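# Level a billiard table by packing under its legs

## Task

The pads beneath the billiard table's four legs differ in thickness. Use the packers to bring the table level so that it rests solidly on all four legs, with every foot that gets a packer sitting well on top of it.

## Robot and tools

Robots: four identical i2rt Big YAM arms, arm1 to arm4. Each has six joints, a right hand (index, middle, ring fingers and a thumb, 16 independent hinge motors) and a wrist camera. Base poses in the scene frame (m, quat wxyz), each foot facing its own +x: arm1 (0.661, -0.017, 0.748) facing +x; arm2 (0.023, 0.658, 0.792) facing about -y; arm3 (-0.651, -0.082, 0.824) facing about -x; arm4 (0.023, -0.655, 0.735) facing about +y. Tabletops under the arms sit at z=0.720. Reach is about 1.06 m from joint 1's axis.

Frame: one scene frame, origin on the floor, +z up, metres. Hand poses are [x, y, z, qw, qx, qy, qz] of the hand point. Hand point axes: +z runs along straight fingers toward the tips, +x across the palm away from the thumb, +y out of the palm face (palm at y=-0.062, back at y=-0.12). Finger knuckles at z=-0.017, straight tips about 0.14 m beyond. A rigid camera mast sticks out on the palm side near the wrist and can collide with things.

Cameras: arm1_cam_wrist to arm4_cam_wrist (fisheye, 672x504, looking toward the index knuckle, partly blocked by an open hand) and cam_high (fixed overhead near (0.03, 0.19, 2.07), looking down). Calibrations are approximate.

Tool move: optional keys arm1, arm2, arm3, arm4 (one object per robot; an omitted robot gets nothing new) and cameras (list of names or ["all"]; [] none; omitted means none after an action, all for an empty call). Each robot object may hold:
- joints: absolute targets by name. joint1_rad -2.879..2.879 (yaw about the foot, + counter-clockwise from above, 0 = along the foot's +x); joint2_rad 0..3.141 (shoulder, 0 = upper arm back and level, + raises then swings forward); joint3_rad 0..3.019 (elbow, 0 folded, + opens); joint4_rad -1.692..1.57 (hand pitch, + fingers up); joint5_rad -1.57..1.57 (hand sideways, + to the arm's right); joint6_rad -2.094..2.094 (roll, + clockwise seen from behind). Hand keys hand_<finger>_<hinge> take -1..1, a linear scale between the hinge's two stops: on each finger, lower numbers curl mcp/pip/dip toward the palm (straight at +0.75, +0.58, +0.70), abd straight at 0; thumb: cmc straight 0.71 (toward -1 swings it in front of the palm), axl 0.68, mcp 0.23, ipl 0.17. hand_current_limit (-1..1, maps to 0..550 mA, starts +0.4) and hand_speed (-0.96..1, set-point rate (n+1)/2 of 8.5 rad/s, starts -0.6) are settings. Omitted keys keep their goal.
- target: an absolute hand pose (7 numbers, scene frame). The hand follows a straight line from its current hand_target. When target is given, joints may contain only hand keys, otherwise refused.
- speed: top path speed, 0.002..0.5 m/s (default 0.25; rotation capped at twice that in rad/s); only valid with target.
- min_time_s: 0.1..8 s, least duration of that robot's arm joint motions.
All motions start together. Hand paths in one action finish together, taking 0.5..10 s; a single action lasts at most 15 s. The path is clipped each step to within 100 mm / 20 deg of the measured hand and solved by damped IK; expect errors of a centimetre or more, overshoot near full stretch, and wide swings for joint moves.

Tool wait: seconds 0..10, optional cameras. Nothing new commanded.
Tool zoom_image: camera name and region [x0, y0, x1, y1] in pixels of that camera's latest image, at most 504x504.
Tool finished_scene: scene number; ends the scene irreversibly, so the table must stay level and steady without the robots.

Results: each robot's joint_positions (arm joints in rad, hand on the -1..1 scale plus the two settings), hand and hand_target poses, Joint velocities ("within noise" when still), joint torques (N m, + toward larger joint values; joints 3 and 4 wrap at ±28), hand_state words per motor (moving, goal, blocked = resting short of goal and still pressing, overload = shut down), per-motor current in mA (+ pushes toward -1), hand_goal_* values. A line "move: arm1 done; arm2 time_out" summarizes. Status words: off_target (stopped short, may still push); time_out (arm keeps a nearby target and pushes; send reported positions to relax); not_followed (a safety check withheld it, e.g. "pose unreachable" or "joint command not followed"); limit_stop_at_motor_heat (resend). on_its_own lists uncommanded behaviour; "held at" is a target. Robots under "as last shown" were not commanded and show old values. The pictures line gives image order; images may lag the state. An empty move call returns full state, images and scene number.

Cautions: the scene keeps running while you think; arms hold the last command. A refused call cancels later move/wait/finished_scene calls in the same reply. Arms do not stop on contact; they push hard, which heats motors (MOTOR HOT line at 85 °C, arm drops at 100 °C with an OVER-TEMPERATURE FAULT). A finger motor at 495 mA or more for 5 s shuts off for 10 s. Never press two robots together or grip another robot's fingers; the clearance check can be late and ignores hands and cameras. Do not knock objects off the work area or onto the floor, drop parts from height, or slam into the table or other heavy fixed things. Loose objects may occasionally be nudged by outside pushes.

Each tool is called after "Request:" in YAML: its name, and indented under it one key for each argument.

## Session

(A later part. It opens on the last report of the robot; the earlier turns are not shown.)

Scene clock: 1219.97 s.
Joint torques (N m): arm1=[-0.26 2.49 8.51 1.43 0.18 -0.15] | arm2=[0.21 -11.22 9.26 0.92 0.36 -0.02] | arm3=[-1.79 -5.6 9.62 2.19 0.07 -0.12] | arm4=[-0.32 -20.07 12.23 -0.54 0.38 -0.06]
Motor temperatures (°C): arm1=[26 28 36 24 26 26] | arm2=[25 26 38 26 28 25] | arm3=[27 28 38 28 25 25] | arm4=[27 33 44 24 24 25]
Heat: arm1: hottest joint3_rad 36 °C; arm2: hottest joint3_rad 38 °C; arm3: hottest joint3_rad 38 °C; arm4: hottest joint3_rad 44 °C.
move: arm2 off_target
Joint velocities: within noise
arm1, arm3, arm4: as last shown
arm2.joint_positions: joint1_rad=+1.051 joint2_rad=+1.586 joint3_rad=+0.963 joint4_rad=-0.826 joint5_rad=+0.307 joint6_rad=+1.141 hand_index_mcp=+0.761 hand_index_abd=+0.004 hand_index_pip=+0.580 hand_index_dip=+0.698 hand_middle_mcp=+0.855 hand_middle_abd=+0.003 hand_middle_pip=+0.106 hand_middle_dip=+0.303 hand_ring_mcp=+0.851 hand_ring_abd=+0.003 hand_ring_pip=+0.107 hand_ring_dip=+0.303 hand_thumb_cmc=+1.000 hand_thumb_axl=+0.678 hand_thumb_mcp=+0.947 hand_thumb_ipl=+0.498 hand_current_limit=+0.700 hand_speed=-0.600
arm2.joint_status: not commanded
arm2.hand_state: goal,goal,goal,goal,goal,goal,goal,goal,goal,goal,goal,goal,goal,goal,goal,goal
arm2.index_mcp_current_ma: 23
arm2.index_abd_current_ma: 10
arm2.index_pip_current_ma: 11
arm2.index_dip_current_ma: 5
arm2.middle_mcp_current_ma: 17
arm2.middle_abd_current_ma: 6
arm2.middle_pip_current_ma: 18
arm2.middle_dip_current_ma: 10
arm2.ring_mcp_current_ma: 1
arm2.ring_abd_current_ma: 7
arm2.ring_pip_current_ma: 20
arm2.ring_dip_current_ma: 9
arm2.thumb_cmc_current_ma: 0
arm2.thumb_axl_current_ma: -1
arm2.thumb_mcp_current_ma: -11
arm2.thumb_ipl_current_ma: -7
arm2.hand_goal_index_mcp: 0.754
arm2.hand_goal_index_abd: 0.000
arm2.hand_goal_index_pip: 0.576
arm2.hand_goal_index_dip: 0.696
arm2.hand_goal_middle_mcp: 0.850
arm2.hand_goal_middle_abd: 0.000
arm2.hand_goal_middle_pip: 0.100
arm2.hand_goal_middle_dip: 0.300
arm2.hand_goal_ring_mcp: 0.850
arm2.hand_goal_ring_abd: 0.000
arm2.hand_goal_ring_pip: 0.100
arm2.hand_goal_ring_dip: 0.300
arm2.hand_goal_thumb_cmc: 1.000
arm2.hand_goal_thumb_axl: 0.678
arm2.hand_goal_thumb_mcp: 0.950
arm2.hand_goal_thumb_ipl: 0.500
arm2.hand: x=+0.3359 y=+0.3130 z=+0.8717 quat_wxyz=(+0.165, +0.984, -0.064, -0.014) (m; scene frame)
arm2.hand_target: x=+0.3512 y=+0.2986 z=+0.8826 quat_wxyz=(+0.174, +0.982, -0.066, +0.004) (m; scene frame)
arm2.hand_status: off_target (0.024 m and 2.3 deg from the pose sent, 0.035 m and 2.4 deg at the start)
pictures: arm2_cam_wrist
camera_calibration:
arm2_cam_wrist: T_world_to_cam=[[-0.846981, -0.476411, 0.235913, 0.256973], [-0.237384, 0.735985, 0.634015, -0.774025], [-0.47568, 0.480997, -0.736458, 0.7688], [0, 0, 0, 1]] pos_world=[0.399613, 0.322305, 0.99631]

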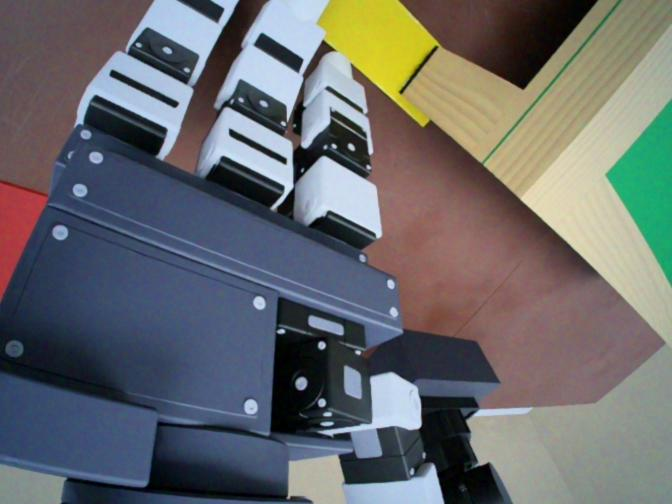

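Request:
move:
  arm2: {"target":[0.342,0.318,0.92,0.1734,0.9804,-0.09335,-0.01076],"speed":0.15}

Request:
move:
  arm2: {"target":[0.332,0.276,0.91,0.1734,0.9804,-0.09335,-0.01076],"speed":0.15,"joints":{"hand_middle_mcp":0.754,"hand_middle_pip":0.576,"hand_middle_dip":0.696}}
  cameras: ["arm2_cam_wrist"]

Scene clock: 1244.90 s.
Joint torques (N m): arm1=[-0.32 2.43 8.51 1.43 0.18 -0.15] | arm2=[2.02 -13.33 9.48 0.03 0.52 0.2] | arm3=[-1.67 -5.89 9.57 2.25 0.08 -0.13] | arm4=[-0.32 -20.07 12.25 -0.54 0.38 -0.07]
Motor temperatures (°C): arm1=[26 27 36 24 26 26] | arm2=[25 27 38 26 28 25] | arm3=[27 28 38 28 25 25] | arm4=[27 33 44 24 24 25]
Heat: arm1: hottest joint3_rad 36 °C; arm2: hottest joint3_rad 38 °C; arm3: hottest joint3_rad 38 °C; arm4: hottest joint3_rad 44 °C.
move: arm2 off_target
Joint velocities: within noise
arm1, arm3, arm4: as last shown
arm2.joint_positions: joint1_rad=+1.067 joint2_rad=+1.550 joint3_rad=+1.000 joint4_rad=-0.956 joint5_rad=+0.323 joint6_rad=+1.215 hand_index_mcp=+0.760 hand_index_abd=+0.003 hand_index_pip=+0.580 hand_index_dip=+0.698 hand_middle_mcp=+0.855 hand_middle_abd=+0.003 hand_middle_pip=+0.106 hand_middle_dip=+0.303 hand_ring_mcp=+0.851 hand_ring_abd=+0.003 hand_ring_pip=+0.107 hand_ring_dip=+0.303 hand_thumb_cmc=+1.000 hand_thumb_axl=+0.678 hand_thumb_mcp=+0.947 hand_thumb_ipl=+0.498 hand_current_limit=+0.700 hand_speed=-0.600
arm2.joint_status: not commanded
arm2.hand_state: goal,goal,goal,goal,goal,goal,goal,goal,goal,goal,goal,goal,goal,goal,goal,goal
arm2.index_mcp_current_ma: 21
arm2.index_abd_current_ma: 6
arm2.index_pip_current_ma: 11
arm2.index_dip_current_ma: 5
arm2.middle_mcp_current_ma: 17
arm2.middle_abd_current_ma: 6
arm2.middle_pip_current_ma: 18
arm2.middle_dip_current_ma: 10
arm2.ring_mcp_current_ma: 1
arm2.ring_abd_current_ma: 7
arm2.ring_pip_current_ma: 20
arm2.ring_dip_current_ma: 9
arm2.thumb_cmc_current_ma: 0
arm2.thumb_axl_current_ma: -1
arm2.thumb_mcp_current_ma: -11
arm2.thumb_ipl_current_ma: -7
arm2.hand_goal_index_mcp: 0.754
arm2.hand_goal_index_abd: 0.000
arm2.hand_goal_index_pip: 0.576
arm2.hand_goal_index_dip: 0.696
arm2.hand_goal_middle_mcp: 0.850
arm2.hand_goal_middle_abd: 0.000
arm2.hand_goal_middle_pip: 0.100
arm2.hand_goal_middle_dip: 0.300
arm2.hand_goal_ring_mcp: 0.850
arm2.hand_goal_ring_abd: 0.000
arm2.hand_goal_ring_pip: 0.100
arm2.hand_goal_ring_dip: 0.300
arm2.hand_goal_thumb_cmc: 1.000
arm2.hand_goal_thumb_axl: 0.678
arm2.hand_goal_thumb_mcp: 0.950
arm2.hand_goal_thumb_ipl: 0.500
arm2.hand: x=+0.3251 y=+0.3238 z=+0.8972 quat_wxyz=(+0.161, +0.982, -0.088, -0.035) (m; scene frame)
arm2.hand_target: x=+0.3412 y=+0.3185 z=+0.9201 quat_wxyz=(+0.173, +0.980, -0.093, -0.011) (m; scene frame)
arm2.hand_status: off_target (0.029 m and 3.2 deg from the pose sent, 0.049 m and 3.6 deg at the start)
pictures: none

Scene clock: 1246.13 s.
Joint torques (N m): arm1=[-0.26 2.49 8.51 1.44 0.18 -0.15] | arm2=[0.91 -11.58 9.74 0.81 0.34 0.02] | arm3=[-1.55 -5.42 9.58 2.21 0.08 -0.13] | arm4=[-0.32 -20.07 12.25 -0.54 0.38 -0.06]
Motor temperatures (°C): arm1=[26 27 36 24 26 26] | arm2=[25 27 38 26 28 25] | arm3=[27 28 38 28 25 25] | arm4=[27 33 44 24 24 25]
Heat: arm1: hottest joint3_rad 36 °C; arm2: hottest joint3_rad 38 °C; arm3: hottest joint3_rad 38 °C; arm4: hottest joint3_rad 44 °C.
move: arm2 off_target
Joint velocities: within noise
arm1, arm3, arm4: as last shown
arm2.joint_positions: joint1_rad=+0.985 joint2_rad=+1.565 joint3_rad=+1.016 joint4_rad=-0.921 joint5_rad=+0.316 joint6_rad=+1.137 hand_index_mcp=+0.759 hand_index_abd=+0.003 hand_index_pip=+0.580 hand_index_dip=+0.698 hand_middle_mcp=+0.759 hand_middle_abd=+0.003 hand_middle_pip=+0.574 hand_middle_dip=+0.693 hand_ring_mcp=+0.851 hand_ring_abd=+0.003 hand_ring_pip=+0.106 hand_ring_dip=+0.303 hand_thumb_cmc=+1.000 hand_thumb_axl=+0.678 hand_thumb_mcp=+0.947 hand_thumb_ipl=+0.498 hand_current_limit=+0.700 hand_speed=-0.600
arm2.joint_status: all done
arm2.hand_state: goal,goal,goal,goal,goal,goal,goal,goal,goal,goal,goal,goal,goal,goal,goal,goal
arm2.index_mcp_current_ma: 17
arm2.index_abd_current_ma: 6
arm2.index_pip_current_ma: 10
arm2.index_dip_current_ma: 5
arm2.middle_mcp_current_ma: 16
arm2.middle_abd_current_ma: 6
arm2.middle_pip_current_ma: -6
arm2.middle_dip_current_ma: -7
arm2.ring_mcp_current_ma: 1
arm2.ring_abd_current_ma: 7
arm2.ring_pip_current_ma: 20
arm2.ring_dip_current_ma: 9
arm2.thumb_cmc_current_ma: 0
arm2.thumb_axl_current_ma: -1
arm2.thumb_mcp_current_ma: -11
arm2.thumb_ipl_current_ma: -7
arm2.hand_goal_index_mcp: 0.754
arm2.hand_goal_index_abd: 0.000
arm2.hand_goal_index_pip: 0.576
arm2.hand_goal_index_dip: 0.696
arm2.hand_goal_middle_mcp: 0.754
arm2.hand_goal_middle_abd: 0.000
arm2.hand_goal_middle_pip: 0.576
arm2.hand_goal_middle_dip: 0.696
arm2.hand_goal_ring_mcp: 0.850
arm2.hand_goal_ring_abd: 0.000
arm2.hand_goal_ring_pip: 0.100
arm2.hand_goal_ring_dip: 0.300
arm2.hand_goal_thumb_cmc: 1.000
arm2.hand_goal_thumb_axl: 0.678
arm2.hand_goal_thumb_mcp: 0.950
arm2.hand_goal_thumb_ipl: 0.500
arm2.hand: x=+0.3147 y=+0.2899 z=+0.8973 quat_wxyz=(+0.163, +0.982, -0.093, -0.030) (m; scene frame)
arm2.hand_target: x=+0.3312 y=+0.2768 z=+0.9106 quat_wxyz=(+0.174, +0.980, -0.093, -0.011) (m; scene frame)
arm2.hand_status: off_target (0.026 m and 2.5 deg from the pose sent, 0.050 m and 3.2 deg at the start)
pictures: arm2_cam_wrist
camera_calibration:
arm2_cam_wrist: T_world_to_cam=[[-0.870064, -0.422949, 0.253184, 0.198219], [-0.176065, 0.746384, 0.641804, -0.807625], [-0.460423, 0.513834, -0.723869, 0.763073], [0, 0, 0, 1]] pos_world=[0.381604, 0.294542, 1.02052]

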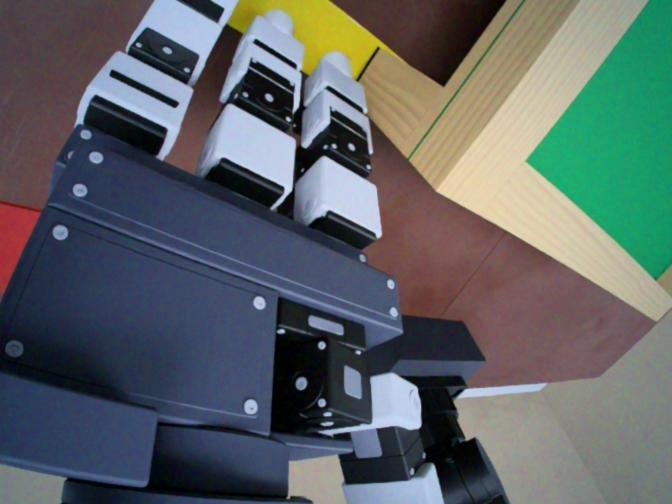

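Request:
move:
  arm2: {"target":[0.347,0.273,0.905,0.1736,0.9803,-0.0925,-0.0058],"speed":0.15}

Request:
move:
  arm2: {"target":[0.347,0.273,0.866,0.1736,0.9803,-0.0925,-0.0058],"speed":0.1}
  cameras: ["arm2_cam_wrist"]

Request:
zoom_image:
  camera: "arm2_cam_wrist"
  region: [200, 0, 452, 150]

Scene clock: 1250.83 s.
Joint torques (N m): arm1=[-0.21 2.49 8.51 1.43 0.18 -0.15] | arm2=[1.96 -11.99 9.7 0.85 0.35 0.1] | arm3=[-1.61 -5.71 9.58 2.24 0.09 -0.14] | arm4=[-0.32 -20.07 12.25 -0.54 0.38 -0.06]
Motor temperatures (°C): arm1=[26 27 36 24 26 26] | arm2=[25 27 39 26 28 25] | arm3=[27 28 38 28 25 25] | arm4=[27 33 44 24 24 25]
Heat: arm1: hottest joint3_rad 36 °C; arm2: hottest joint3_rad 39 °C; arm3: hottest joint3_rad 38 °C; arm4: hottest joint3_rad 44 °C.
move: arm2 off_target
Joint velocities: within noise
arm1, arm3, arm4: as last shown
arm2.joint_positions: joint1_rad=+0.985 joint2_rad=+1.600 joint3_rad=+1.045 joint4_rad=-0.908 joint5_rad=+0.312 joint6_rad=+1.136 hand_index_mcp=+0.759 hand_index_abd=+0.003 hand_index_pip=+0.580 hand_index_dip=+0.698 hand_middle_mcp=+0.759 hand_middle_abd=+0.003 hand_middle_pip=+0.574 hand_middle_dip=+0.693 hand_ring_mcp=+0.851 hand_ring_abd=+0.003 hand_ring_pip=+0.106 hand_ring_dip=+0.303 hand_thumb_cmc=+1.000 hand_thumb_axl=+0.678 hand_thumb_mcp=+0.947 hand_thumb_ipl=+0.498 hand_current_limit=+0.700 hand_speed=-0.600
arm2.joint_status: not commanded
arm2.hand_state: goal,goal,goal,goal,goal,goal,goal,goal,goal,goal,goal,goal,goal,goal,goal,goal
arm2.index_mcp_current_ma: 17
arm2.index_abd_current_ma: 6
arm2.index_pip_current_ma: 10
arm2.index_dip_current_ma: 5
arm2.middle_mcp_current_ma: 16
arm2.middle_abd_current_ma: 6
arm2.middle_pip_current_ma: -6
arm2.middle_dip_current_ma: -7
arm2.ring_mcp_current_ma: 1
arm2.ring_abd_current_ma: 7
arm2.ring_pip_current_ma: 20
arm2.ring_dip_current_ma: 9
arm2.thumb_cmc_current_ma: 0
arm2.thumb_axl_current_ma: -1
arm2.thumb_mcp_current_ma: -11
arm2.thumb_ipl_current_ma: -7
arm2.hand_goal_index_mcp: 0.754
arm2.hand_goal_index_abd: 0.000
arm2.hand_goal_index_pip: 0.576
arm2.hand_goal_index_dip: 0.696
arm2.hand_goal_middle_mcp: 0.754
arm2.hand_goal_middle_abd: 0.000
arm2.hand_goal_middle_pip: 0.576
arm2.hand_goal_middle_dip: 0.696
arm2.hand_goal_ring_mcp: 0.850
arm2.hand_goal_ring_abd: 0.000
arm2.hand_goal_ring_pip: 0.100
arm2.hand_goal_ring_dip: 0.300
arm2.hand_goal_thumb_cmc: 1.000
arm2.hand_goal_thumb_axl: 0.678
arm2.hand_goal_thumb_mcp: 0.950
arm2.hand_goal_thumb_ipl: 0.500
arm2.hand: x=+0.3258 y=+0.2829 z=+0.8924 quat_wxyz=(+0.163, +0.982, -0.093, -0.027) (m; scene frame)
arm2.hand_target: x=+0.3463 y=+0.2738 z=+0.9054 quat_wxyz=(+0.174, +0.980, -0.092, -0.006) (m; scene frame)
arm2.hand_status: off_target (0.027 m and 2.7 deg from the pose sent, 0.037 m and 3.0 deg at the start)
pictures: none

Scene clock: 1251.93 s.
Joint torques (N m): arm1=[-0.21 2.49 8.53 1.42 0.18 -0.15] | arm2=[1.79 -10.99 6.11 1.47 0.18 0.09] | arm3=[-1.38 -5.6 9.61 2.19 0.08 -0.14] | arm4=[-0.32 -20.07 12.23 -0.54 0.38 -0.06]
Motor temperatures (°C): arm1=[26 27 36 24 26 26] | arm2=[25 27 39 26 28 25] | arm3=[27 28 38 28 25 25] | arm4=[27 33 44 24 24 25]
Heat: arm1: hottest joint3_rad 36 °C; arm2: hottest joint3_rad 39 °C; arm3: hottest joint3_rad 38 °C; arm4: hottest joint3_rad 44 °C.
move: arm2 off_target
Joint velocities: within noise
arm1, arm3, arm4: as last shown
arm2.joint_positions: joint1_rad=+0.987 joint2_rad=+1.641 joint3_rad=+1.045 joint4_rad=-0.816 joint5_rad=+0.317 joint6_rad=+1.136 hand_index_mcp=+0.752 hand_index_abd=+0.021 hand_index_pip=+0.576 hand_index_dip=+0.698 hand_middle_mcp=+0.753 hand_middle_abd=+0.005 hand_middle_pip=+0.574 hand_middle_dip=+0.694 hand_ring_mcp=+0.851 hand_ring_abd=+0.003 hand_ring_pip=+0.106 hand_ring_dip=+0.303 hand_thumb_cmc=+1.000 hand_thumb_axl=+0.678 hand_thumb_mcp=+0.947 hand_thumb_ipl=+0.498 hand_current_limit=+0.700 hand_speed=-0.600
arm2.joint_status: not commanded
arm2.hand_state: goal,blocked,goal,goal,goal,goal,goal,goal,goal,goal,goal,goal,goal,goal,goal,goal
arm2.index_mcp_current_ma: -6
arm2.index_abd_current_ma: 66
arm2.index_pip_current_ma: 0
arm2.index_dip_current_ma: 5
arm2.middle_mcp_current_ma: -4
arm2.middle_abd_current_ma: 13
arm2.middle_pip_current_ma: -6
arm2.middle_dip_current_ma: -6
arm2.ring_mcp_current_ma: 3
arm2.ring_abd_current_ma: 6
arm2.ring_pip_current_ma: 18
arm2.ring_dip_current_ma: 8
arm2.thumb_cmc_current_ma: 0
arm2.thumb_axl_current_ma: -1
arm2.thumb_mcp_current_ma: -11
arm2.thumb_ipl_current_ma: -7
arm2.hand_goal_index_mcp: 0.754
arm2.hand_goal_index_abd: 0.000
arm2.hand_goal_index_pip: 0.576
arm2.hand_goal_index_dip: 0.696
arm2.hand_goal_middle_mcp: 0.754
arm2.hand_goal_middle_abd: 0.000
arm2.hand_goal_middle_pip: 0.576
arm2.hand_goal_middle_dip: 0.696
arm2.hand_goal_ring_mcp: 0.850
arm2.hand_goal_ring_abd: 0.000
arm2.hand_goal_ring_pip: 0.100
arm2.hand_goal_ring_dip: 0.300
arm2.hand_goal_thumb_cmc: 1.000
arm2.hand_goal_thumb_axl: 0.678
arm2.hand_goal_thumb_mcp: 0.950
arm2.hand_goal_thumb_ipl: 0.500
arm2.hand: x=+0.3406 y=+0.2730 z=+0.8786 quat_wxyz=(+0.177, +0.979, -0.096, -0.006) (m; scene frame)
arm2.hand_target: x=+0.3468 y=+0.2734 z=+0.8662 quat_wxyz=(+0.174, +0.980, -0.092, -0.006) (m; scene frame)
arm2.hand_status: off_target (0.014 m and 0.6 deg from the pose sent, 0.035 m and 2.7 deg at the start)
pictures: arm2_cam_wrist
camera_calibration:
arm2_cam_wrist: T_world_to_cam=[[-0.880168, -0.416991, 0.226765, 0.243342], [-0.20637, 0.766403, 0.608308, -0.744087], [-0.427453, 0.488615, -0.760618, 0.798015], [0, 0, 0, 1]] pos_world=[0.401738, 0.281819, 1.00444]

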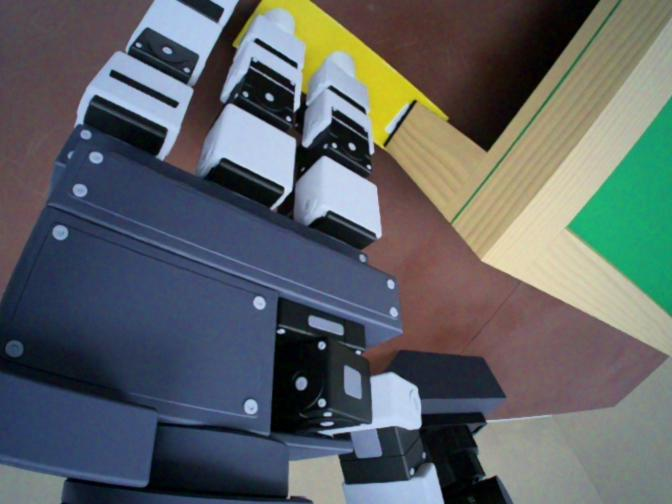

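Scaled by 2.000 from the camera's 672x504 image, which has a finer 960x720 frame.

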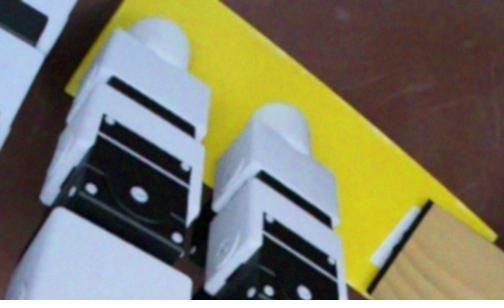

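Request:
move:
  arm2: {"target":[0.343,0.271,0.855,0.1736,0.9803,-0.0925,-0.0058],"speed":0.1}

Request:
move:
  arm2: {"target":[0.308,0.281,0.853,0.1736,0.9803,-0.0925,-0.0058],"speed":0.06}
  cameras: ["arm2_cam_wrist"]

Request:
zoom_image:
  camera: "arm2_cam_wrist"
  region: [200, 0, 452, 190]

Scene clock: 1263.13 s.
Joint torques (N m): arm1=[-0.21 2.49 8.51 1.43 0.19 -0.15] | arm2=[1.03 -10.23 4.96 1.7 -0.02 0] | arm3=[-1.55 -5.77 9.57 2.26 0.09 -0.12] | arm4=[-0.32 -20.07 12.23 -0.55 0.38 -0.06]
Motor temperatures (°C): arm1=[26 27 36 24 26 26] | arm2=[25 26 38 26 28 25] | arm3=[27 28 38 28 25 25] | arm4=[27 33 44 24 24 25]
Heat: arm1: hottest joint3_rad 36 °C; arm2: hottest joint3_rad 38 °C; arm3: hottest joint3_rad 38 °C; arm4: hottest joint3_rad 44 °C.
move: arm2 off_target
Joint velocities: within noise
arm1, arm3, arm4: as last shown
arm2.joint_positions: joint1_rad=+0.987 joint2_rad=+1.642 joint3_rad=+1.038 joint4_rad=-0.788 joint5_rad=+0.320 joint6_rad=+1.136 hand_index_mcp=+0.745 hand_index_abd=+0.033 hand_index_pip=+0.572 hand_index_dip=+0.697 hand_middle_mcp=+0.754 hand_middle_abd=+0.003 hand_middle_pip=+0.574 hand_middle_dip=+0.694 hand_ring_mcp=+0.851 hand_ring_abd=+0.003 hand_ring_pip=+0.106 hand_ring_dip=+0.303 hand_thumb_cmc=+1.000 hand_thumb_axl=+0.678 hand_thumb_mcp=+0.947 hand_thumb_ipl=+0.498 hand_current_limit=+0.700 hand_speed=-0.600
arm2.joint_status: not commanded
arm2.hand_state: goal,blocked,goal,goal,goal,goal,goal,goal,goal,goal,goal,goal,goal,goal,goal,goal
arm2.index_mcp_current_ma: -30
arm2.index_abd_current_ma: 108
arm2.index_pip_current_ma: -10
arm2.index_dip_current_ma: 2
arm2.middle_mcp_current_ma: 0
arm2.middle_abd_current_ma: 7
arm2.middle_pip_current_ma: -6
arm2.middle_dip_current_ma: -6
arm2.ring_mcp_current_ma: 3
arm2.ring_abd_current_ma: 6
arm2.ring_pip_current_ma: 18
arm2.ring_dip_current_ma: 8
arm2.thumb_cmc_current_ma: 0
arm2.thumb_axl_current_ma: -1
arm2.thumb_mcp_current_ma: -11
arm2.thumb_ipl_current_ma: -7
arm2.hand_goal_index_mcp: 0.754
arm2.hand_goal_index_abd: 0.000
arm2.hand_goal_index_pip: 0.576
arm2.hand_goal_index_dip: 0.696
arm2.hand_goal_middle_mcp: 0.754
arm2.hand_goal_middle_abd: 0.000
arm2.hand_goal_middle_pip: 0.576
arm2.hand_goal_middle_dip: 0.696
arm2.hand_goal_ring_mcp: 0.850
arm2.hand_goal_ring_abd: 0.000
arm2.hand_goal_ring_pip: 0.100
arm2.hand_goal_ring_dip: 0.300
arm2.hand_goal_thumb_cmc: 1.000
arm2.hand_goal_thumb_axl: 0.678
arm2.hand_goal_thumb_mcp: 0.950
arm2.hand_goal_thumb_ipl: 0.500
arm2.hand: x=+0.3429 y=+0.2708 z=+0.8777 quat_wxyz=(+0.183, +0.978, -0.097, +0.002) (m; scene frame)
arm2.hand_target: x=+0.3423 y=+0.2718 z=+0.8557 quat_wxyz=(+0.173, +0.980, -0.093, -0.006) (m; scene frame)
arm2.hand_status: off_target (0.023 m and 1.6 deg from the pose sent, 0.024 m and 0.6 deg at the start)
pictures: none

Scene clock: 1264.33 s.
Joint torques (N m): arm1=[-0.26 2.49 8.53 1.43 0.18 -0.15] | arm2=[-0.73 -10.64 3.55 0.43 0.17 0.04] | arm3=[-1.85 -5.83 9.57 2.21 0.07 -0.14] | arm4=[-0.32 -20.07 12.25 -0.55 0.37 -0.06]
Motor temperatures (°C): arm1=[26 27 36 24 26 26] | arm2=[25 26 38 26 28 25] | arm3=[27 28 38 28 25 25] | arm4=[27 33 44 24 24 25]
Heat: arm1: hottest joint3_rad 36 °C; arm2: hottest joint3_rad 38 °C; arm3: hottest joint3_rad 38 °C; arm4: hottest joint3_rad 44 °C.
move: arm2 off_target
Joint velocities: within noise
arm1.joint_positions: joint1_rad=-1.887 joint2_rad=+0.645 joint3_rad=+1.412 joint4_rad=-1.335 joint5_rad=-0.004 joint6_rad=+1.113 hand_index_mcp=+0.978 hand_index_abd=-0.495 hand_index_pip=+0.978 hand_index_dip=+0.977 hand_middle_mcp=+0.978 hand_middle_abd=-0.494 hand_middle_pip=+0.978 hand_middle_dip=+0.977 hand_ring_mcp=+0.978 hand_ring_abd=-0.494 hand_ring_pip=+0.978 hand_ring_dip=+0.978 hand_thumb_cmc=+1.000 hand_thumb_axl=+0.677 hand_thumb_mcp=+0.948 hand_thumb_ipl=+0.498 hand_current_limit=+0.400 hand_speed=-0.600
arm1.joint_status: not commanded
arm1.hand_state: goal,goal,goal,goal,goal,goal,goal,goal,goal,goal,goal,goal,goal,goal,goal,goal
arm1.index_mcp_current_ma: -7
arm1.index_abd_current_ma: 17
arm1.index_pip_current_ma: -8
arm1.index_dip_current_ma: -12
arm1.middle_mcp_current_ma: -8
arm1.middle_abd_current_ma: 22
arm1.middle_pip_current_ma: -9
arm1.middle_dip_current_ma: -11
arm1.ring_mcp_current_ma: -7
arm1.ring_abd_current_ma: 22
arm1.ring_pip_current_ma: -9
arm1.ring_dip_current_ma: -9
arm1.thumb_cmc_current_ma: -1
arm1.thumb_axl_current_ma: -2
arm1.thumb_mcp_current_ma: -9
arm1.thumb_ipl_current_ma: -8
arm1.hand_goal_index_mcp: 0.980
arm1.hand_goal_index_abd: -0.500
arm1.hand_goal_index_pip: 0.980
arm1.hand_goal_index_dip: 0.980
arm1.hand_goal_middle_mcp: 0.980
arm1.hand_goal_middle_abd: -0.500
arm1.hand_goal_middle_pip: 0.980
arm1.hand_goal_middle_dip: 0.980
arm1.hand_goal_ring_mcp: 0.980
arm1.hand_goal_ring_abd: -0.500
arm1.hand_goal_ring_pip: 0.980
arm1.hand_goal_ring_dip: 0.980
arm1.hand_goal_thumb_cmc: 1.000
arm1.hand_goal_thumb_axl: 0.678
arm1.hand_goal_thumb_mcp: 0.950
arm1.hand_goal_thumb_ipl: 0.500
arm1.hand: x=+0.8229 y=+0.1906 z=+1.3090 quat_wxyz=(-0.188, +0.576, +0.658, +0.446) (m; scene frame)
arm1.hand_target: x=+0.8248 y=+0.1848 z=+1.3194 quat_wxyz=(-0.182, +0.575, +0.656, +0.453) (m; scene frame)
arm1.hand_status: not commanded
arm2.joint_positions: joint1_rad=+0.980 joint2_rad=+1.585 joint3_rad=+0.954 joint4_rad=-0.717 joint5_rad=+0.310 joint6_rad=+1.104 hand_index_mcp=+0.730 hand_index_abd=-0.047 hand_index_pip=+0.561 hand_index_dip=+0.691 hand_middle_mcp=+0.750 hand_middle_abd=-0.004 hand_middle_pip=+0.573 hand_middle_dip=+0.694 hand_ring_mcp=+0.851 hand_ring_abd=+0.003 hand_ring_pip=+0.106 hand_ring_dip=+0.303 hand_thumb_cmc=+1.000 hand_thumb_axl=+0.678 hand_thumb_mcp=+0.947 hand_thumb_ipl=+0.498 hand_current_limit=+0.700 hand_speed=-0.600
arm2.joint_status: not commanded
arm2.hand_state: blocked,blocked,goal,goal,goal,goal,goal,goal,goal,goal,goal,goal,goal,goal,goal,goal
arm2.index_mcp_current_ma: -91
arm2.index_abd_current_ma: -158
arm2.index_pip_current_ma: -52
arm2.index_dip_current_ma: -15
arm2.middle_mcp_current_ma: -14
arm2.middle_abd_current_ma: -11
arm2.middle_pip_current_ma: -8
arm2.middle_dip_current_ma: -6
arm2.ring_mcp_current_ma: 3
arm2.ring_abd_current_ma: 6
arm2.ring_pip_current_ma: 18
arm2.ring_dip_current_ma: 8
arm2.thumb_cmc_current_ma: 0
arm2.thumb_axl_current_ma: -1
arm2.thumb_mcp_current_ma: -11
arm2.thumb_ipl_current_ma: -7
arm2.hand_goal_index_mcp: 0.754
arm2.hand_goal_index_abd: 0.000
arm2.hand_goal_index_pip: 0.576
arm2.hand_goal_index_dip: 0.696
arm2.hand_goal_middle_mcp: 0.754
arm2.hand_goal_middle_abd: 0.000
arm2.hand_goal_middle_pip: 0.576
arm2.hand_goal_middle_dip: 0.696
arm2.hand_goal_ring_mcp: 0.850
arm2.hand_goal_ring_abd: 0.000
arm2.hand_goal_ring_pip: 0.100
arm2.hand_goal_ring_dip: 0.300
arm2.hand_goal_thumb_cmc: 1.000
arm2.hand_goal_thumb_axl: 0.678
arm2.hand_goal_thumb_mcp: 0.950
arm2.hand_goal_thumb_ipl: 0.500
arm2.hand: x=+0.3288 y=+0.2792 z=+0.8758 quat_wxyz=(+0.190, +0.978, -0.088, +0.020) (m; scene frame)
arm2.hand_target: x=+0.3081 y=+0.2819 z=+0.8540 quat_wxyz=(+0.173, +0.980, -0.093, -0.006) (m; scene frame)
arm2.hand_status: off_target (0.031 m and 3.6 deg from the pose sent, 0.044 m and 1.6 deg at the start)
arm3.joint_positions: joint1_rad=+1.276 joint2_rad=+0.986 joint3_rad=+0.916 joint4_rad=+0.280 joint5_rad=+0.197 joint6_rad=+0.007 hand_index_mcp=+0.762 hand_index_abd=+0.001 hand_index_pip=+0.580 hand_index_dip=+0.699 hand_middle_mcp=+0.762 hand_middle_abd=+0.001 hand_middle_pip=+0.580 hand_middle_dip=+0.699 hand_ring_mcp=+0.762 hand_ring_abd=+0.001 hand_ring_pip=+0.580 hand_ring_dip=+0.699 hand_thumb_cmc=+0.719 hand_thumb_axl=+0.680 hand_thumb_mcp=-0.665 hand_thumb_ipl=+0.171 hand_current_limit=+0.400 hand_speed=-0.600
arm3.joint_status: not commanded
arm3.hand_state: goal,goal,goal,goal,goal,goal,goal,goal,goal,goal,goal,goal,goal,goal,blocked,goal
arm3.index_mcp_current_ma: 5
arm3.index_abd_current_ma: 0
arm3.index_pip_current_ma: 1
arm3.index_dip_current_ma: 1
arm3.middle_mcp_current_ma: 4
arm3.middle_abd_current_ma: 0
arm3.middle_pip_current_ma: 1
arm3.middle_dip_current_ma: 1
arm3.ring_mcp_current_ma: 5
arm3.ring_abd_current_ma: 0
arm3.ring_pip_current_ma: 1
arm3.ring_dip_current_ma: 1
arm3.thumb_cmc_current_ma: 2
arm3.thumb_axl_current_ma: 1
arm3.thumb_mcp_current_ma: 65
arm3.thumb_ipl_current_ma: 0
arm3.hand_goal_index_mcp: 0.754
arm3.hand_goal_index_abd: 0.000
arm3.hand_goal_index_pip: 0.576
arm3.hand_goal_index_dip: 0.696
arm3.hand_goal_middle_mcp: 0.754
arm3.hand_goal_middle_abd: 0.000
arm3.hand_goal_middle_pip: 0.576
arm3.hand_goal_middle_dip: 0.696
arm3.hand_goal_ring_mcp: 0.754
arm3.hand_goal_ring_abd: 0.000
arm3.hand_goal_ring_pip: 0.576
arm3.hand_goal_ring_dip: 0.696
arm3.hand_goal_thumb_cmc: 0.714
arm3.hand_goal_thumb_axl: 0.678
arm3.hand_goal_thumb_mcp: -0.700
arm3.hand_goal_thumb_ipl: 0.170
arm3.hand: x=-0.4618 y=+0.3478 z=+1.4151 quat_wxyz=(+0.172, +0.169, +0.607, +0.758) (m; scene frame)
arm3.hand_target: x=-0.4619 y=+0.3538 z=+1.4036 quat_wxyz=(+0.174, +0.167, +0.611, +0.754) (m; scene frame)
arm3.hand_status: not commanded
arm4.joint_positions: joint1_rad=+1.223 joint2_rad=+1.852 joint3_rad=+1.555 joint4_rad=-1.276 joint5_rad=+0.353 joint6_rad=+1.330 hand_index_mcp=+0.754 hand_index_abd=+0.003 hand_index_pip=+0.574 hand_index_dip=+0.695 hand_middle_mcp=+0.754 hand_middle_abd=-0.004 hand_middle_pip=+0.574 hand_middle_dip=+0.694 hand_ring_mcp=+0.851 hand_ring_abd=+0.001 hand_ring_pip=+0.105 hand_ring_dip=+0.303 hand_thumb_cmc=+1.000 hand_thumb_axl=+0.677 hand_thumb_mcp=+0.946 hand_thumb_ipl=+0.498 hand_current_limit=+0.400 hand_speed=-0.600
arm4.joint_status: not commanded
arm4.hand_state: goal,goal,goal,goal,goal,goal,goal,goal,goal,goal,goal,goal,goal,goal,goal,goal
arm4.index_mcp_current_ma: -1
arm4.index_abd_current_ma: 10
arm4.index_pip_current_ma: -8
arm4.index_dip_current_ma: -2
arm4.middle_mcp_current_ma: -2
arm4.middle_abd_current_ma: -13
arm4.middle_pip_current_ma: -9
arm4.middle_dip_current_ma: -9
arm4.ring_mcp_current_ma: 2
arm4.ring_abd_current_ma: 3
arm4.ring_pip_current_ma: 18
arm4.ring_dip_current_ma: 13
arm4.thumb_cmc_current_ma: 0
arm4.thumb_axl_current_ma: -3
arm4.thumb_mcp_current_ma: -23
arm4.thumb_ipl_current_ma: -10
arm4.hand_goal_index_mcp: 0.754
arm4.hand_goal_index_abd: 0.000
arm4.hand_goal_index_pip: 0.576
arm4.hand_goal_index_dip: 0.696
arm4.hand_goal_middle_mcp: 0.754
arm4.hand_goal_middle_abd: 0.000
arm4.hand_goal_middle_pip: 0.576
arm4.hand_goal_middle_dip: 0.696
arm4.hand_goal_ring_mcp: 0.850
arm4.hand_goal_ring_abd: 0.000
arm4.hand_goal_ring_pip: 0.100
arm4.hand_goal_ring_dip: 0.300
arm4.hand_goal_thumb_cmc: 1.000
arm4.hand_goal_thumb_axl: 0.678
arm4.hand_goal_thumb_mcp: 0.950
arm4.hand_goal_thumb_ipl: 0.500
arm4.hand: x=-0.4651 y=-0.3544 z=+0.8937 quat_wxyz=(+0.047, +0.029, +0.984, +0.169) (m; scene frame)
arm4.hand_target: x=-0.4781 y=-0.3502 z=+0.9102 quat_wxyz=(+0.030, +0.030, +0.984, +0.173) (m; scene frame)
arm4.hand_status: not commanded
pictures: arm2_cam_wrist
camera_calibration:
arm2_cam_wrist: T_world_to_cam=[[-0.879244, -0.432289, 0.20014, 0.263461], [-0.252415, 0.77908, 0.573865, -0.707748], [-0.404001, 0.454049, -0.794117, 0.819069], [0, 0, 0, 1]] pos_world=[0.383905, 0.293386, 1.00386]

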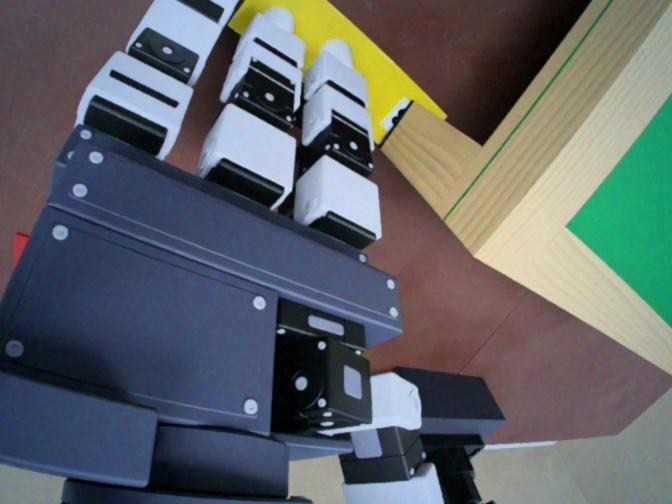

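Scaled by 2.000 from the camera's 672x504 image, which has a finer 960x720 frame.

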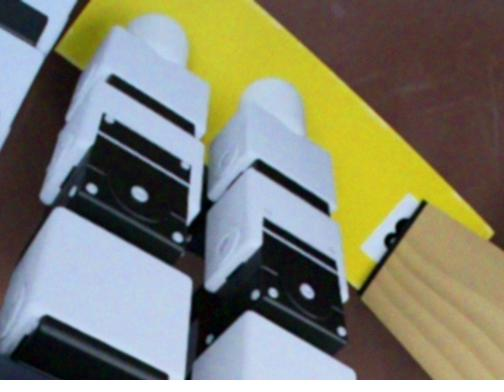

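Request:
move:
  arm2: {"target":[0.288,0.284,0.858,0.1736,0.9803,-0.0925,-0.0108],"speed":0.06}
  cameras: ["arm2_cam_wrist"]

Request:
zoom_image:
  camera: "arm2_cam_wrist"
  region: [200, 0, 452, 190]

Scene clock: 1274.20 s.
Joint torques (N m): arm1=[-0.26 2.49 8.51 1.43 0.18 -0.16] | arm2=[-0.38 -10.87 3.69 0.16 0.25 0.06] | arm3=[-1.61 -5.89 9.55 2.24 0.08 -0.14] | arm4=[-0.32 -20.07 12.25 -0.53 0.38 -0.06]
Motor temperatures (°C): arm1=[26 27 36 24 26 26] | arm2=[25 26 38 26 28 25] | arm3=[27 28 38 28 25 25] | arm4=[27 33 44 24 24 25]
Heat: arm1: hottest joint3_rad 36 °C; arm2: hottest joint3_rad 38 °C; arm3: hottest joint3_rad 38 °C; arm4: hottest joint3_rad 44 °C.
move: arm2 off_target
Joint velocities: within noise
arm1, arm3, arm4: as last shown
arm2.joint_positions: joint1_rad=+0.951 joint2_rad=+1.550 joint3_rad=+0.911 joint4_rad=-0.717 joint5_rad=+0.310 joint6_rad=+1.080 hand_index_mcp=+0.728 hand_index_abd=-0.052 hand_index_pip=+0.558 hand_index_dip=+0.689 hand_middle_mcp=+0.744 hand_middle_abd=-0.004 hand_middle_pip=+0.570 hand_middle_dip=+0.694 hand_ring_mcp=+0.851 hand_ring_abd=+0.003 hand_ring_pip=+0.106 hand_ring_dip=+0.303 hand_thumb_cmc=+1.000 hand_thumb_axl=+0.678 hand_thumb_mcp=+0.947 hand_thumb_ipl=+0.498 hand_current_limit=+0.700 hand_speed=-0.600
arm2.joint_status: not commanded
arm2.hand_state: blocked,blocked,goal,goal,goal,goal,goal,goal,goal,goal,goal,goal,goal,goal,goal,goal
arm2.index_mcp_current_ma: -103
arm2.index_abd_current_ma: -177
arm2.index_pip_current_ma: -62
arm2.index_dip_current_ma: -22
arm2.middle_mcp_current_ma: -34
arm2.middle_abd_current_ma: -10
arm2.middle_pip_current_ma: -19
arm2.middle_dip_current_ma: -6
arm2.ring_mcp_current_ma: 3
arm2.ring_abd_current_ma: 6
arm2.ring_pip_current_ma: 18
arm2.ring_dip_current_ma: 8
arm2.thumb_cmc_current_ma: 0
arm2.thumb_axl_current_ma: -1
arm2.thumb_mcp_current_ma: -11
arm2.thumb_ipl_current_ma: -7
arm2.hand_goal_index_mcp: 0.754
arm2.hand_goal_index_abd: 0.000
arm2.hand_goal_index_pip: 0.576
arm2.hand_goal_index_dip: 0.696
arm2.hand_goal_middle_mcp: 0.754
arm2.hand_goal_middle_abd: 0.000
arm2.hand_goal_middle_pip: 0.576
arm2.hand_goal_middle_dip: 0.696
arm2.hand_goal_ring_mcp: 0.850
arm2.hand_goal_ring_abd: 0.000
arm2.hand_goal_ring_pip: 0.100
arm2.hand_goal_ring_dip: 0.300
arm2.hand_goal_thumb_cmc: 1.000
arm2.hand_goal_thumb_axl: 0.678
arm2.hand_goal_thumb_mcp: 0.950
arm2.hand_goal_thumb_ipl: 0.500
arm2.hand: x=+0.3059 y=+0.2795 z=+0.8751 quat_wxyz=(+0.188, +0.978, -0.090, +0.012) (m; scene frame)
arm2.hand_target: x=+0.2881 y=+0.2844 z=+0.8586 quat_wxyz=(+0.174, +0.980, -0.093, -0.011) (m; scene frame)
arm2.hand_status: off_target (0.025 m and 3.1 deg from the pose sent, 0.045 m and 4.0 deg at the start)
pictures: arm2_cam_wrist
camera_calibration:
arm2_cam_wrist: T_world_to_cam=[[-0.879288, -0.426859, 0.211291, 0.232383], [-0.237929, 0.777959, 0.581523, -0.724268], [-0.412604, 0.461054, -0.785612, 0.802408], [0, 0, 0, 1]] pos_world=[0.363084, 0.292693, 1.00246]

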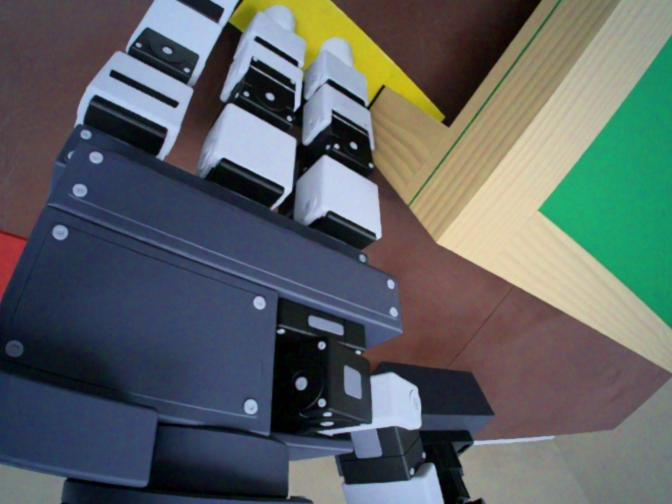

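Scaled by 2.000 from the camera's 672x504 image, which has a finer 960x720 frame.

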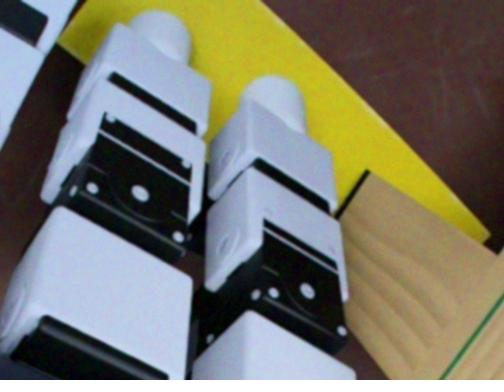

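Request:
move:
  arm2: {"target":[0.296,0.279,0.915,0.1736,0.9803,-0.0925,-0.0108],"speed":0.12}
  cameras: ["arm2_cam_wrist"]

Request:
zoom_image:
  camera: "arm2_cam_wrist"
  region: [200, 0, 452, 190]

Scene clock: 1293.87 s.
Joint torques (N m): arm1=[-0.26 2.49 8.51 1.43 0.19 -0.15] | arm2=[0.26 -12.86 8.61 -0.49 0.72 0.09] | arm3=[-1.49 -5.71 9.58 2.18 0.07 -0.15] | arm4=[-0.38 -20.07 12.25 -0.54 0.38 -0.06]
Motor temperatures (°C): arm1=[26 27 36 24 26 26] | arm2=[25 27 36 26 28 25] | arm3=[27 28 38 28 25 25] | arm4=[27 33 44 24 24 25]
Heat: arm1: hottest joint3_rad 36 °C; arm2: hottest joint3_rad 36 °C; arm3: hottest joint3_rad 38 °C; arm4: hottest joint3_rad 44 °C.
move: arm2 off_target
Joint velocities: within noise
arm1, arm3, arm4: as last shown
arm2.joint_positions: joint1_rad=+0.947 joint2_rad=+1.508 joint3_rad=+0.948 joint4_rad=-0.869 joint5_rad=+0.299 joint6_rad=+1.078 hand_index_mcp=+0.758 hand_index_abd=-0.039 hand_index_pip=+0.577 hand_index_dip=+0.695 hand_middle_mcp=+0.754 hand_middle_abd=-0.003 hand_middle_pip=+0.574 hand_middle_dip=+0.693 hand_ring_mcp=+0.851 hand_ring_abd=+0.002 hand_ring_pip=+0.106 hand_ring_dip=+0.303 hand_thumb_cmc=+1.000 hand_thumb_axl=+0.678 hand_thumb_mcp=+0.947 hand_thumb_ipl=+0.498 hand_current_limit=+0.700 hand_speed=-0.600
arm2.joint_status: not commanded
arm2.hand_state: goal,blocked,goal,goal,goal,goal,goal,goal,goal,goal,goal,goal,goal,goal,goal,goal
arm2.index_mcp_current_ma: 14
arm2.index_abd_current_ma: -129
arm2.index_pip_current_ma: 2
arm2.index_dip_current_ma: -3
arm2.middle_mcp_current_ma: -1
arm2.middle_abd_current_ma: -7
arm2.middle_pip_current_ma: -6
arm2.middle_dip_current_ma: -7
arm2.ring_mcp_current_ma: 3
arm2.ring_abd_current_ma: 6
arm2.ring_pip_current_ma: 18
arm2.ring_dip_current_ma: 8
arm2.thumb_cmc_current_ma: 0
arm2.thumb_axl_current_ma: -1
arm2.thumb_mcp_current_ma: -11
arm2.thumb_ipl_current_ma: -7
arm2.hand_goal_index_mcp: 0.754
arm2.hand_goal_index_abd: 0.000
arm2.hand_goal_index_pip: 0.576
arm2.hand_goal_index_dip: 0.696
arm2.hand_goal_middle_mcp: 0.754
arm2.hand_goal_middle_abd: 0.000
arm2.hand_goal_middle_pip: 0.576
arm2.hand_goal_middle_dip: 0.696
arm2.hand_goal_ring_mcp: 0.850
arm2.hand_goal_ring_abd: 0.000
arm2.hand_goal_ring_pip: 0.100
arm2.hand_goal_ring_dip: 0.300
arm2.hand_goal_thumb_cmc: 1.000
arm2.hand_goal_thumb_axl: 0.678
arm2.hand_goal_thumb_mcp: 0.950
arm2.hand_goal_thumb_ipl: 0.500
arm2.hand: x=+0.2945 y=+0.2879 z=+0.8966 quat_wxyz=(+0.165, +0.982, -0.085, -0.016) (m; scene frame)
arm2.hand_target: x=+0.2958 y=+0.2793 z=+0.9150 quat_wxyz=(+0.174, +0.980, -0.092, -0.010) (m; scene frame)
arm2.hand_status: off_target (0.020 m and 1.5 deg from the pose sent, 0.041 m and 3.1 deg at the start)
pictures: arm2_cam_wrist
camera_calibration:
arm2_cam_wrist: T_world_to_cam=[[-0.867373, -0.439039, 0.234328, 0.200725], [-0.206423, 0.745841, 0.633333, -0.792549], [-0.452829, 0.500965, -0.73755, 0.767944], [0, 0, 0, 1]] pos_world=[0.35825, 0.294527, 1.02131]

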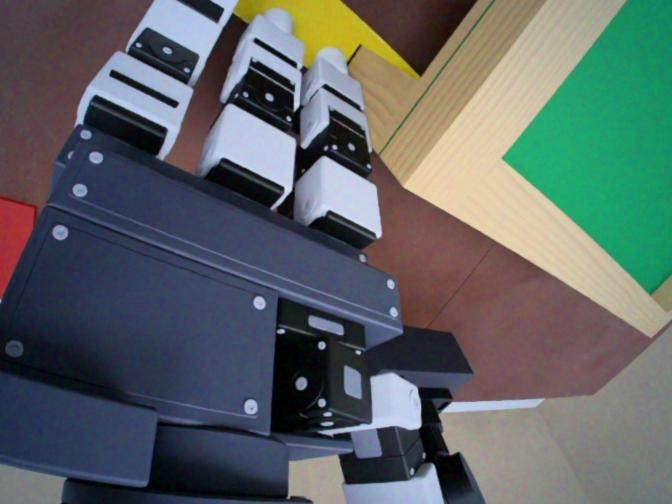

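Scaled by 2.000 from the camera's 672x504 image, which has a finer 960x720 frame.

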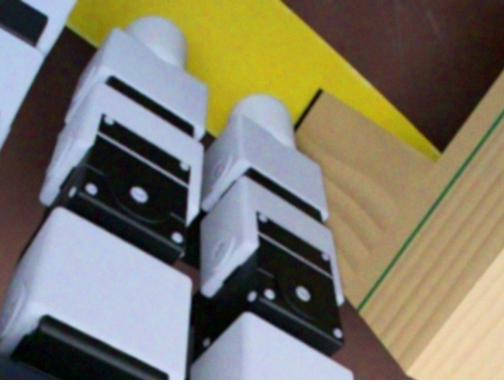

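Request:
move:
  arm2: {"target":[0.335,0.262,0.925,0.1736,0.9803,-0.0925,-0.0108],"speed":0.15,"joints":{"hand_middle_mcp":0.85,"hand_middle_pip":0.1,"hand_middle_dip":0.3}}

Request:
move:
  arm2: {"target":[0.332,0.21,0.915,0.1736,0.9803,-0.0925,-0.0108],"speed":0.15}
  cameras: ["arm2_cam_wrist"]

Request:
zoom_image:
  camera: "arm2_cam_wrist"
  region: [200, 0, 452, 190]

Scene clock: 1298.50 s.
Joint torques (N m): arm1=[-0.26 2.49 8.51 1.43 0.19 -0.15] | arm2=[2.14 -11.87 10.15 0.13 0.49 0.18] | arm3=[-1.61 -5.71 9.62 2.22 0.09 -0.13] | arm4=[-0.32 -20.13 12.25 -0.55 0.38 -0.06]
Motor temperatures (°C): arm1=[26 27 36 24 26 26] | arm2=[25 27 37 26 28 25] | arm3=[27 28 38 28 25 25] | arm4=[27 33 44 24 24 25]
Heat: arm1: hottest joint3_rad 36 °C; arm2: hottest joint3_rad 37 °C; arm3: hottest joint3_rad 38 °C; arm4: hottest joint3_rad 44 °C.
move: arm2 off_target
Joint velocities: within noise
arm1, arm3, arm4: as last shown
arm2.joint_positions: joint1_rad=+0.950 joint2_rad=+1.570 joint3_rad=+1.063 joint4_rad=-0.939 joint5_rad=+0.308 joint6_rad=+1.092 hand_index_mcp=+0.759 hand_index_abd=-0.003 hand_index_pip=+0.577 hand_index_dip=+0.695 hand_middle_mcp=+0.850 hand_middle_abd=-0.003 hand_middle_pip=+0.106 hand_middle_dip=+0.303 hand_ring_mcp=+0.851 hand_ring_abd=+0.002 hand_ring_pip=+0.106 hand_ring_dip=+0.303 hand_thumb_cmc=+1.000 hand_thumb_axl=+0.678 hand_thumb_mcp=+0.947 hand_thumb_ipl=+0.498 hand_current_limit=+0.700 hand_speed=-0.600
arm2.joint_status: all done
arm2.hand_state: goal,goal,goal,goal,goal,goal,goal,goal,goal,goal,goal,goal,goal,goal,goal,goal
arm2.index_mcp_current_ma: 15
arm2.index_abd_current_ma: -9
arm2.index_pip_current_ma: 2
arm2.index_dip_current_ma: -3
arm2.middle_mcp_current_ma: -1
arm2.middle_abd_current_ma: -7
arm2.middle_pip_current_ma: 18
arm2.middle_dip_current_ma: 10
arm2.ring_mcp_current_ma: 3
arm2.ring_abd_current_ma: 6
arm2.ring_pip_current_ma: 18
arm2.ring_dip_current_ma: 8
arm2.thumb_cmc_current_ma: 0
arm2.thumb_axl_current_ma: -1
arm2.thumb_mcp_current_ma: -11
arm2.thumb_ipl_current_ma: -7
arm2.hand_goal_index_mcp: 0.754
arm2.hand_goal_index_abd: 0.000
arm2.hand_goal_index_pip: 0.576
arm2.hand_goal_index_dip: 0.696
arm2.hand_goal_middle_mcp: 0.850
arm2.hand_goal_middle_abd: 0.000
arm2.hand_goal_middle_pip: 0.100
arm2.hand_goal_middle_dip: 0.300
arm2.hand_goal_ring_mcp: 0.850
arm2.hand_goal_ring_abd: 0.000
arm2.hand_goal_ring_pip: 0.100
arm2.hand_goal_ring_dip: 0.300
arm2.hand_goal_thumb_cmc: 1.000
arm2.hand_goal_thumb_axl: 0.678
arm2.hand_goal_thumb_mcp: 0.950
arm2.hand_goal_thumb_ipl: 0.500
arm2.hand: x=+0.3177 y=+0.2702 z=+0.9109 quat_wxyz=(+0.164, +0.982, -0.090, -0.025) (m; scene frame)
arm2.hand_target: x=+0.3344 y=+0.2626 z=+0.9252 quat_wxyz=(+0.174, +0.980, -0.092, -0.010) (m; scene frame)
arm2.hand_status: off_target (0.024 m and 1.9 deg from the pose sent, 0.056 m and 1.5 deg at the start)
pictures: none

Scene clock: 1299.73 s.
Joint torques (N m): arm1=[-0.26 2.49 8.53 1.43 0.18 -0.15] | arm2=[1.14 -13.04 9.99 0.87 0.33 -0.02] | arm3=[-1.73 -5.6 9.61 2.22 0.09 -0.14] | arm4=[-0.38 -20.07 12.23 -0.54 0.38 -0.07]
Motor temperatures (°C): arm1=[26 27 36 24 26 26] | arm2=[25 27 37 26 28 25] | arm3=[27 28 38 28 25 25] | arm4=[27 33 44 24 24 25]
Heat: arm1: hottest joint3_rad 36 °C; arm2: hottest joint3_rad 37 °C; arm3: hottest joint3_rad 38 °C; arm4: hottest joint3_rad 44 °C.
move: arm2 off_target
Joint velocities: within noise
arm1, arm3, arm4: as last shown
arm2.joint_positions: joint1_rad=+0.870 joint2_rad=+1.649 joint3_rad=+1.134 joint4_rad=-0.919 joint5_rad=+0.297 joint6_rad=+1.017 hand_index_mcp=+0.758 hand_index_abd=-0.003 hand_index_pip=+0.577 hand_index_dip=+0.695 hand_middle_mcp=+0.850 hand_middle_abd=-0.003 hand_middle_pip=+0.106 hand_middle_dip=+0.303 hand_ring_mcp=+0.851 hand_ring_abd=+0.002 hand_ring_pip=+0.106 hand_ring_dip=+0.303 hand_thumb_cmc=+1.000 hand_thumb_axl=+0.678 hand_thumb_mcp=+0.947 hand_thumb_ipl=+0.498 hand_current_limit=+0.700 hand_speed=-0.600
arm2.joint_status: not commanded
arm2.hand_state: goal,goal,goal,goal,goal,goal,goal,goal,goal,goal,goal,goal,goal,goal,goal,goal
arm2.index_mcp_current_ma: 14
arm2.index_abd_current_ma: -8
arm2.index_pip_current_ma: 2
arm2.index_dip_current_ma: -3
arm2.middle_mcp_current_ma: 0
arm2.middle_abd_current_ma: -7
arm2.middle_pip_current_ma: 17
arm2.middle_dip_current_ma: 10
arm2.ring_mcp_current_ma: 3
arm2.ring_abd_current_ma: 6
arm2.ring_pip_current_ma: 18
arm2.ring_dip_current_ma: 8
arm2.thumb_cmc_current_ma: 0
arm2.thumb_axl_current_ma: -1
arm2.thumb_mcp_current_ma: -11
arm2.thumb_ipl_current_ma: -7
arm2.hand_goal_index_mcp: 0.754
arm2.hand_goal_index_abd: 0.000
arm2.hand_goal_index_pip: 0.576
arm2.hand_goal_index_dip: 0.696
arm2.hand_goal_middle_mcp: 0.850
arm2.hand_goal_middle_abd: 0.000
arm2.hand_goal_middle_pip: 0.100
arm2.hand_goal_middle_dip: 0.300
arm2.hand_goal_ring_mcp: 0.850
arm2.hand_goal_ring_abd: 0.000
arm2.hand_goal_ring_pip: 0.100
arm2.hand_goal_ring_dip: 0.300
arm2.hand_goal_thumb_cmc: 1.000
arm2.hand_goal_thumb_axl: 0.678
arm2.hand_goal_thumb_mcp: 0.950
arm2.hand_goal_thumb_ipl: 0.500
arm2.hand: x=+0.3158 y=+0.2254 z=+0.9014 quat_wxyz=(+0.161, +0.982, -0.093, -0.029) (m; scene frame)
arm2.hand_target: x=+0.3314 y=+0.2109 z=+0.9156 quat_wxyz=(+0.174, +0.980, -0.092, -0.011) (m; scene frame)
arm2.hand_status: off_target (0.026 m and 2.6 deg from the pose sent, 0.062 m and 2.0 deg at the start)
pictures: arm2_cam_wrist
camera_calibration:
arm2_cam_wrist: T_world_to_cam=[[-0.87066, -0.424098, 0.249182, 0.174931], [-0.177743, 0.743613, 0.644552, -0.763264], [-0.458648, 0.516895, -0.722815, 0.797485], [0, 0, 0, 1]] pos_world=[0.382406, 0.229545, 1.02481]

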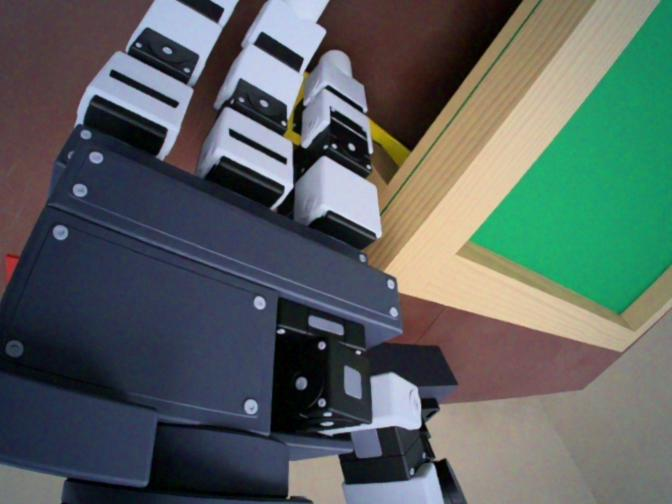

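Scaled by 2.000 from the camera's 672x504 image, which has a finer 960x720 frame.

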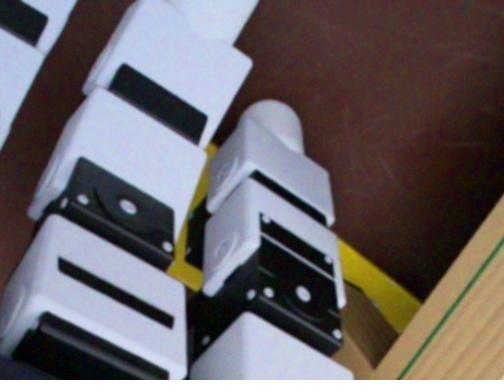

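Request:
move:
  arm2: {"target":[0.318,0.217,0.876,0.1736,0.9803,-0.0925,-0.0108],"speed":0.1}
  cameras: ["arm2_cam_wrist"]

Request:
zoom_image:
  camera: "arm2_cam_wrist"
  region: [200, 0, 452, 190]

Scene clock: 1305.17 s.
Joint torques (N m): arm1=[-0.26 2.55 8.51 1.43 0.18 -0.16] | arm2=[0.38 -13.63 6.11 1.02 0.33 -0.01] | arm3=[-1.61 -5.71 9.57 2.22 0.07 -0.15] | arm4=[-0.32 -20.07 12.23 -0.54 0.38 -0.06]
Motor temperatures (°C): arm1=[26 27 36 24 26 26] | arm2=[25 27 38 26 28 25] | arm3=[27 28 38 28 25 25] | arm4=[27 33 44 24 24 25]
Heat: arm1: hottest joint3_rad 36 °C; arm2: hottest joint3_rad 38 °C; arm3: hottest joint3_rad 38 °C; arm4: hottest joint3_rad 44 °C.
move: arm2 done
Joint velocities: within noise
arm1, arm3, arm4: as last shown
arm2.joint_positions: joint1_rad=+0.868 joint2_rad=+1.674 joint3_rad=+1.089 joint4_rad=-0.804 joint5_rad=+0.295 joint6_rad=+1.008 hand_index_mcp=+0.758 hand_index_abd=-0.003 hand_index_pip=+0.577 hand_index_dip=+0.695 hand_middle_mcp=+0.850 hand_middle_abd=-0.003 hand_middle_pip=+0.106 hand_middle_dip=+0.303 hand_ring_mcp=+0.851 hand_ring_abd=+0.002 hand_ring_pip=+0.106 hand_ring_dip=+0.303 hand_thumb_cmc=+1.000 hand_thumb_axl=+0.678 hand_thumb_mcp=+0.947 hand_thumb_ipl=+0.498 hand_current_limit=+0.700 hand_speed=-0.600
arm2.joint_status: not commanded
arm2.hand_state: goal,goal,goal,goal,goal,goal,goal,goal,goal,goal,goal,goal,goal,goal,goal,goal
arm2.index_mcp_current_ma: 14
arm2.index_abd_current_ma: -8
arm2.index_pip_current_ma: 2
arm2.index_dip_current_ma: -3
arm2.middle_mcp_current_ma: 0
arm2.middle_abd_current_ma: -7
arm2.middle_pip_current_ma: 17
arm2.middle_dip_current_ma: 10
arm2.ring_mcp_current_ma: 3
arm2.ring_abd_current_ma: 6
arm2.ring_pip_current_ma: 18
arm2.ring_dip_current_ma: 8
arm2.thumb_cmc_current_ma: 0
arm2.thumb_axl_current_ma: -1
arm2.thumb_mcp_current_ma: -11
arm2.thumb_ipl_current_ma: -7
arm2.hand_goal_index_mcp: 0.754
arm2.hand_goal_index_abd: 0.000
arm2.hand_goal_index_pip: 0.576
arm2.hand_goal_index_dip: 0.696
arm2.hand_goal_middle_mcp: 0.850
arm2.hand_goal_middle_abd: 0.000
arm2.hand_goal_middle_pip: 0.100
arm2.hand_goal_middle_dip: 0.300
arm2.hand_goal_ring_mcp: 0.850
arm2.hand_goal_ring_abd: 0.000
arm2.hand_goal_ring_pip: 0.100
arm2.hand_goal_ring_dip: 0.300
arm2.hand_goal_thumb_cmc: 1.000
arm2.hand_goal_thumb_axl: 0.678
arm2.hand_goal_thumb_mcp: 0.950
arm2.hand_goal_thumb_ipl: 0.500
arm2.hand: x=+0.3193 y=+0.2216 z=+0.8785 quat_wxyz=(+0.173, +0.981, -0.093, -0.012) (m; scene frame)
arm2.hand_target: x=+0.3179 y=+0.2170 z=+0.8761 quat_wxyz=(+0.174, +0.980, -0.093, -0.011) (m; scene frame)
arm2.hand_status: done (0.005 m and 0.1 deg from the pose sent, 0.027 m and 2.6 deg at the start)
pictures: arm2_cam_wrist
camera_calibration:
arm2_cam_wrist: T_world_to_cam=[[-0.875327, -0.423738, 0.232912, 0.197798], [-0.203023, 0.759254, 0.618316, -0.717345], [-0.438844, 0.493942, -0.750625, 0.807664], [0, 0, 0, 1]] pos_world=[0.381938, 0.229523, 1.00373]

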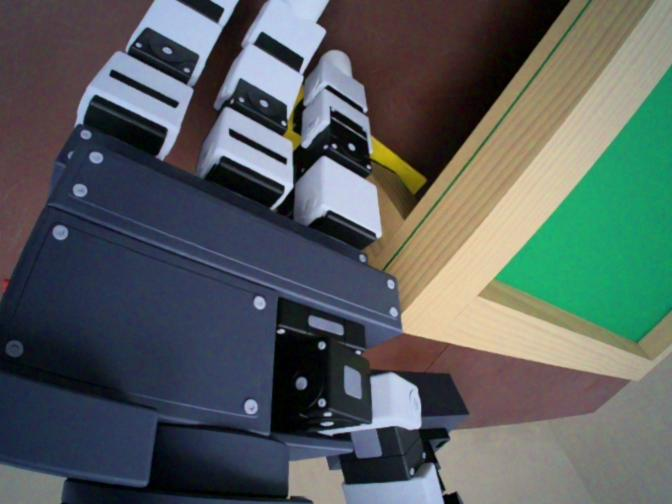

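Scaled by 2.000 from the camera's 672x504 image, which has a finer 960x720 frame.

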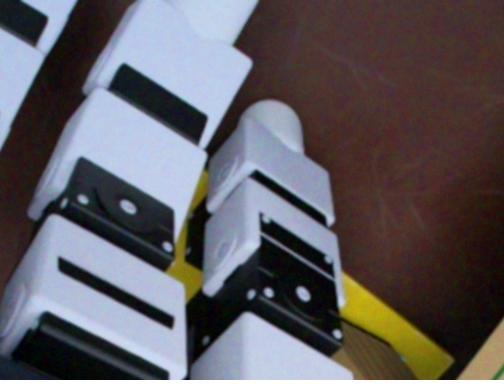

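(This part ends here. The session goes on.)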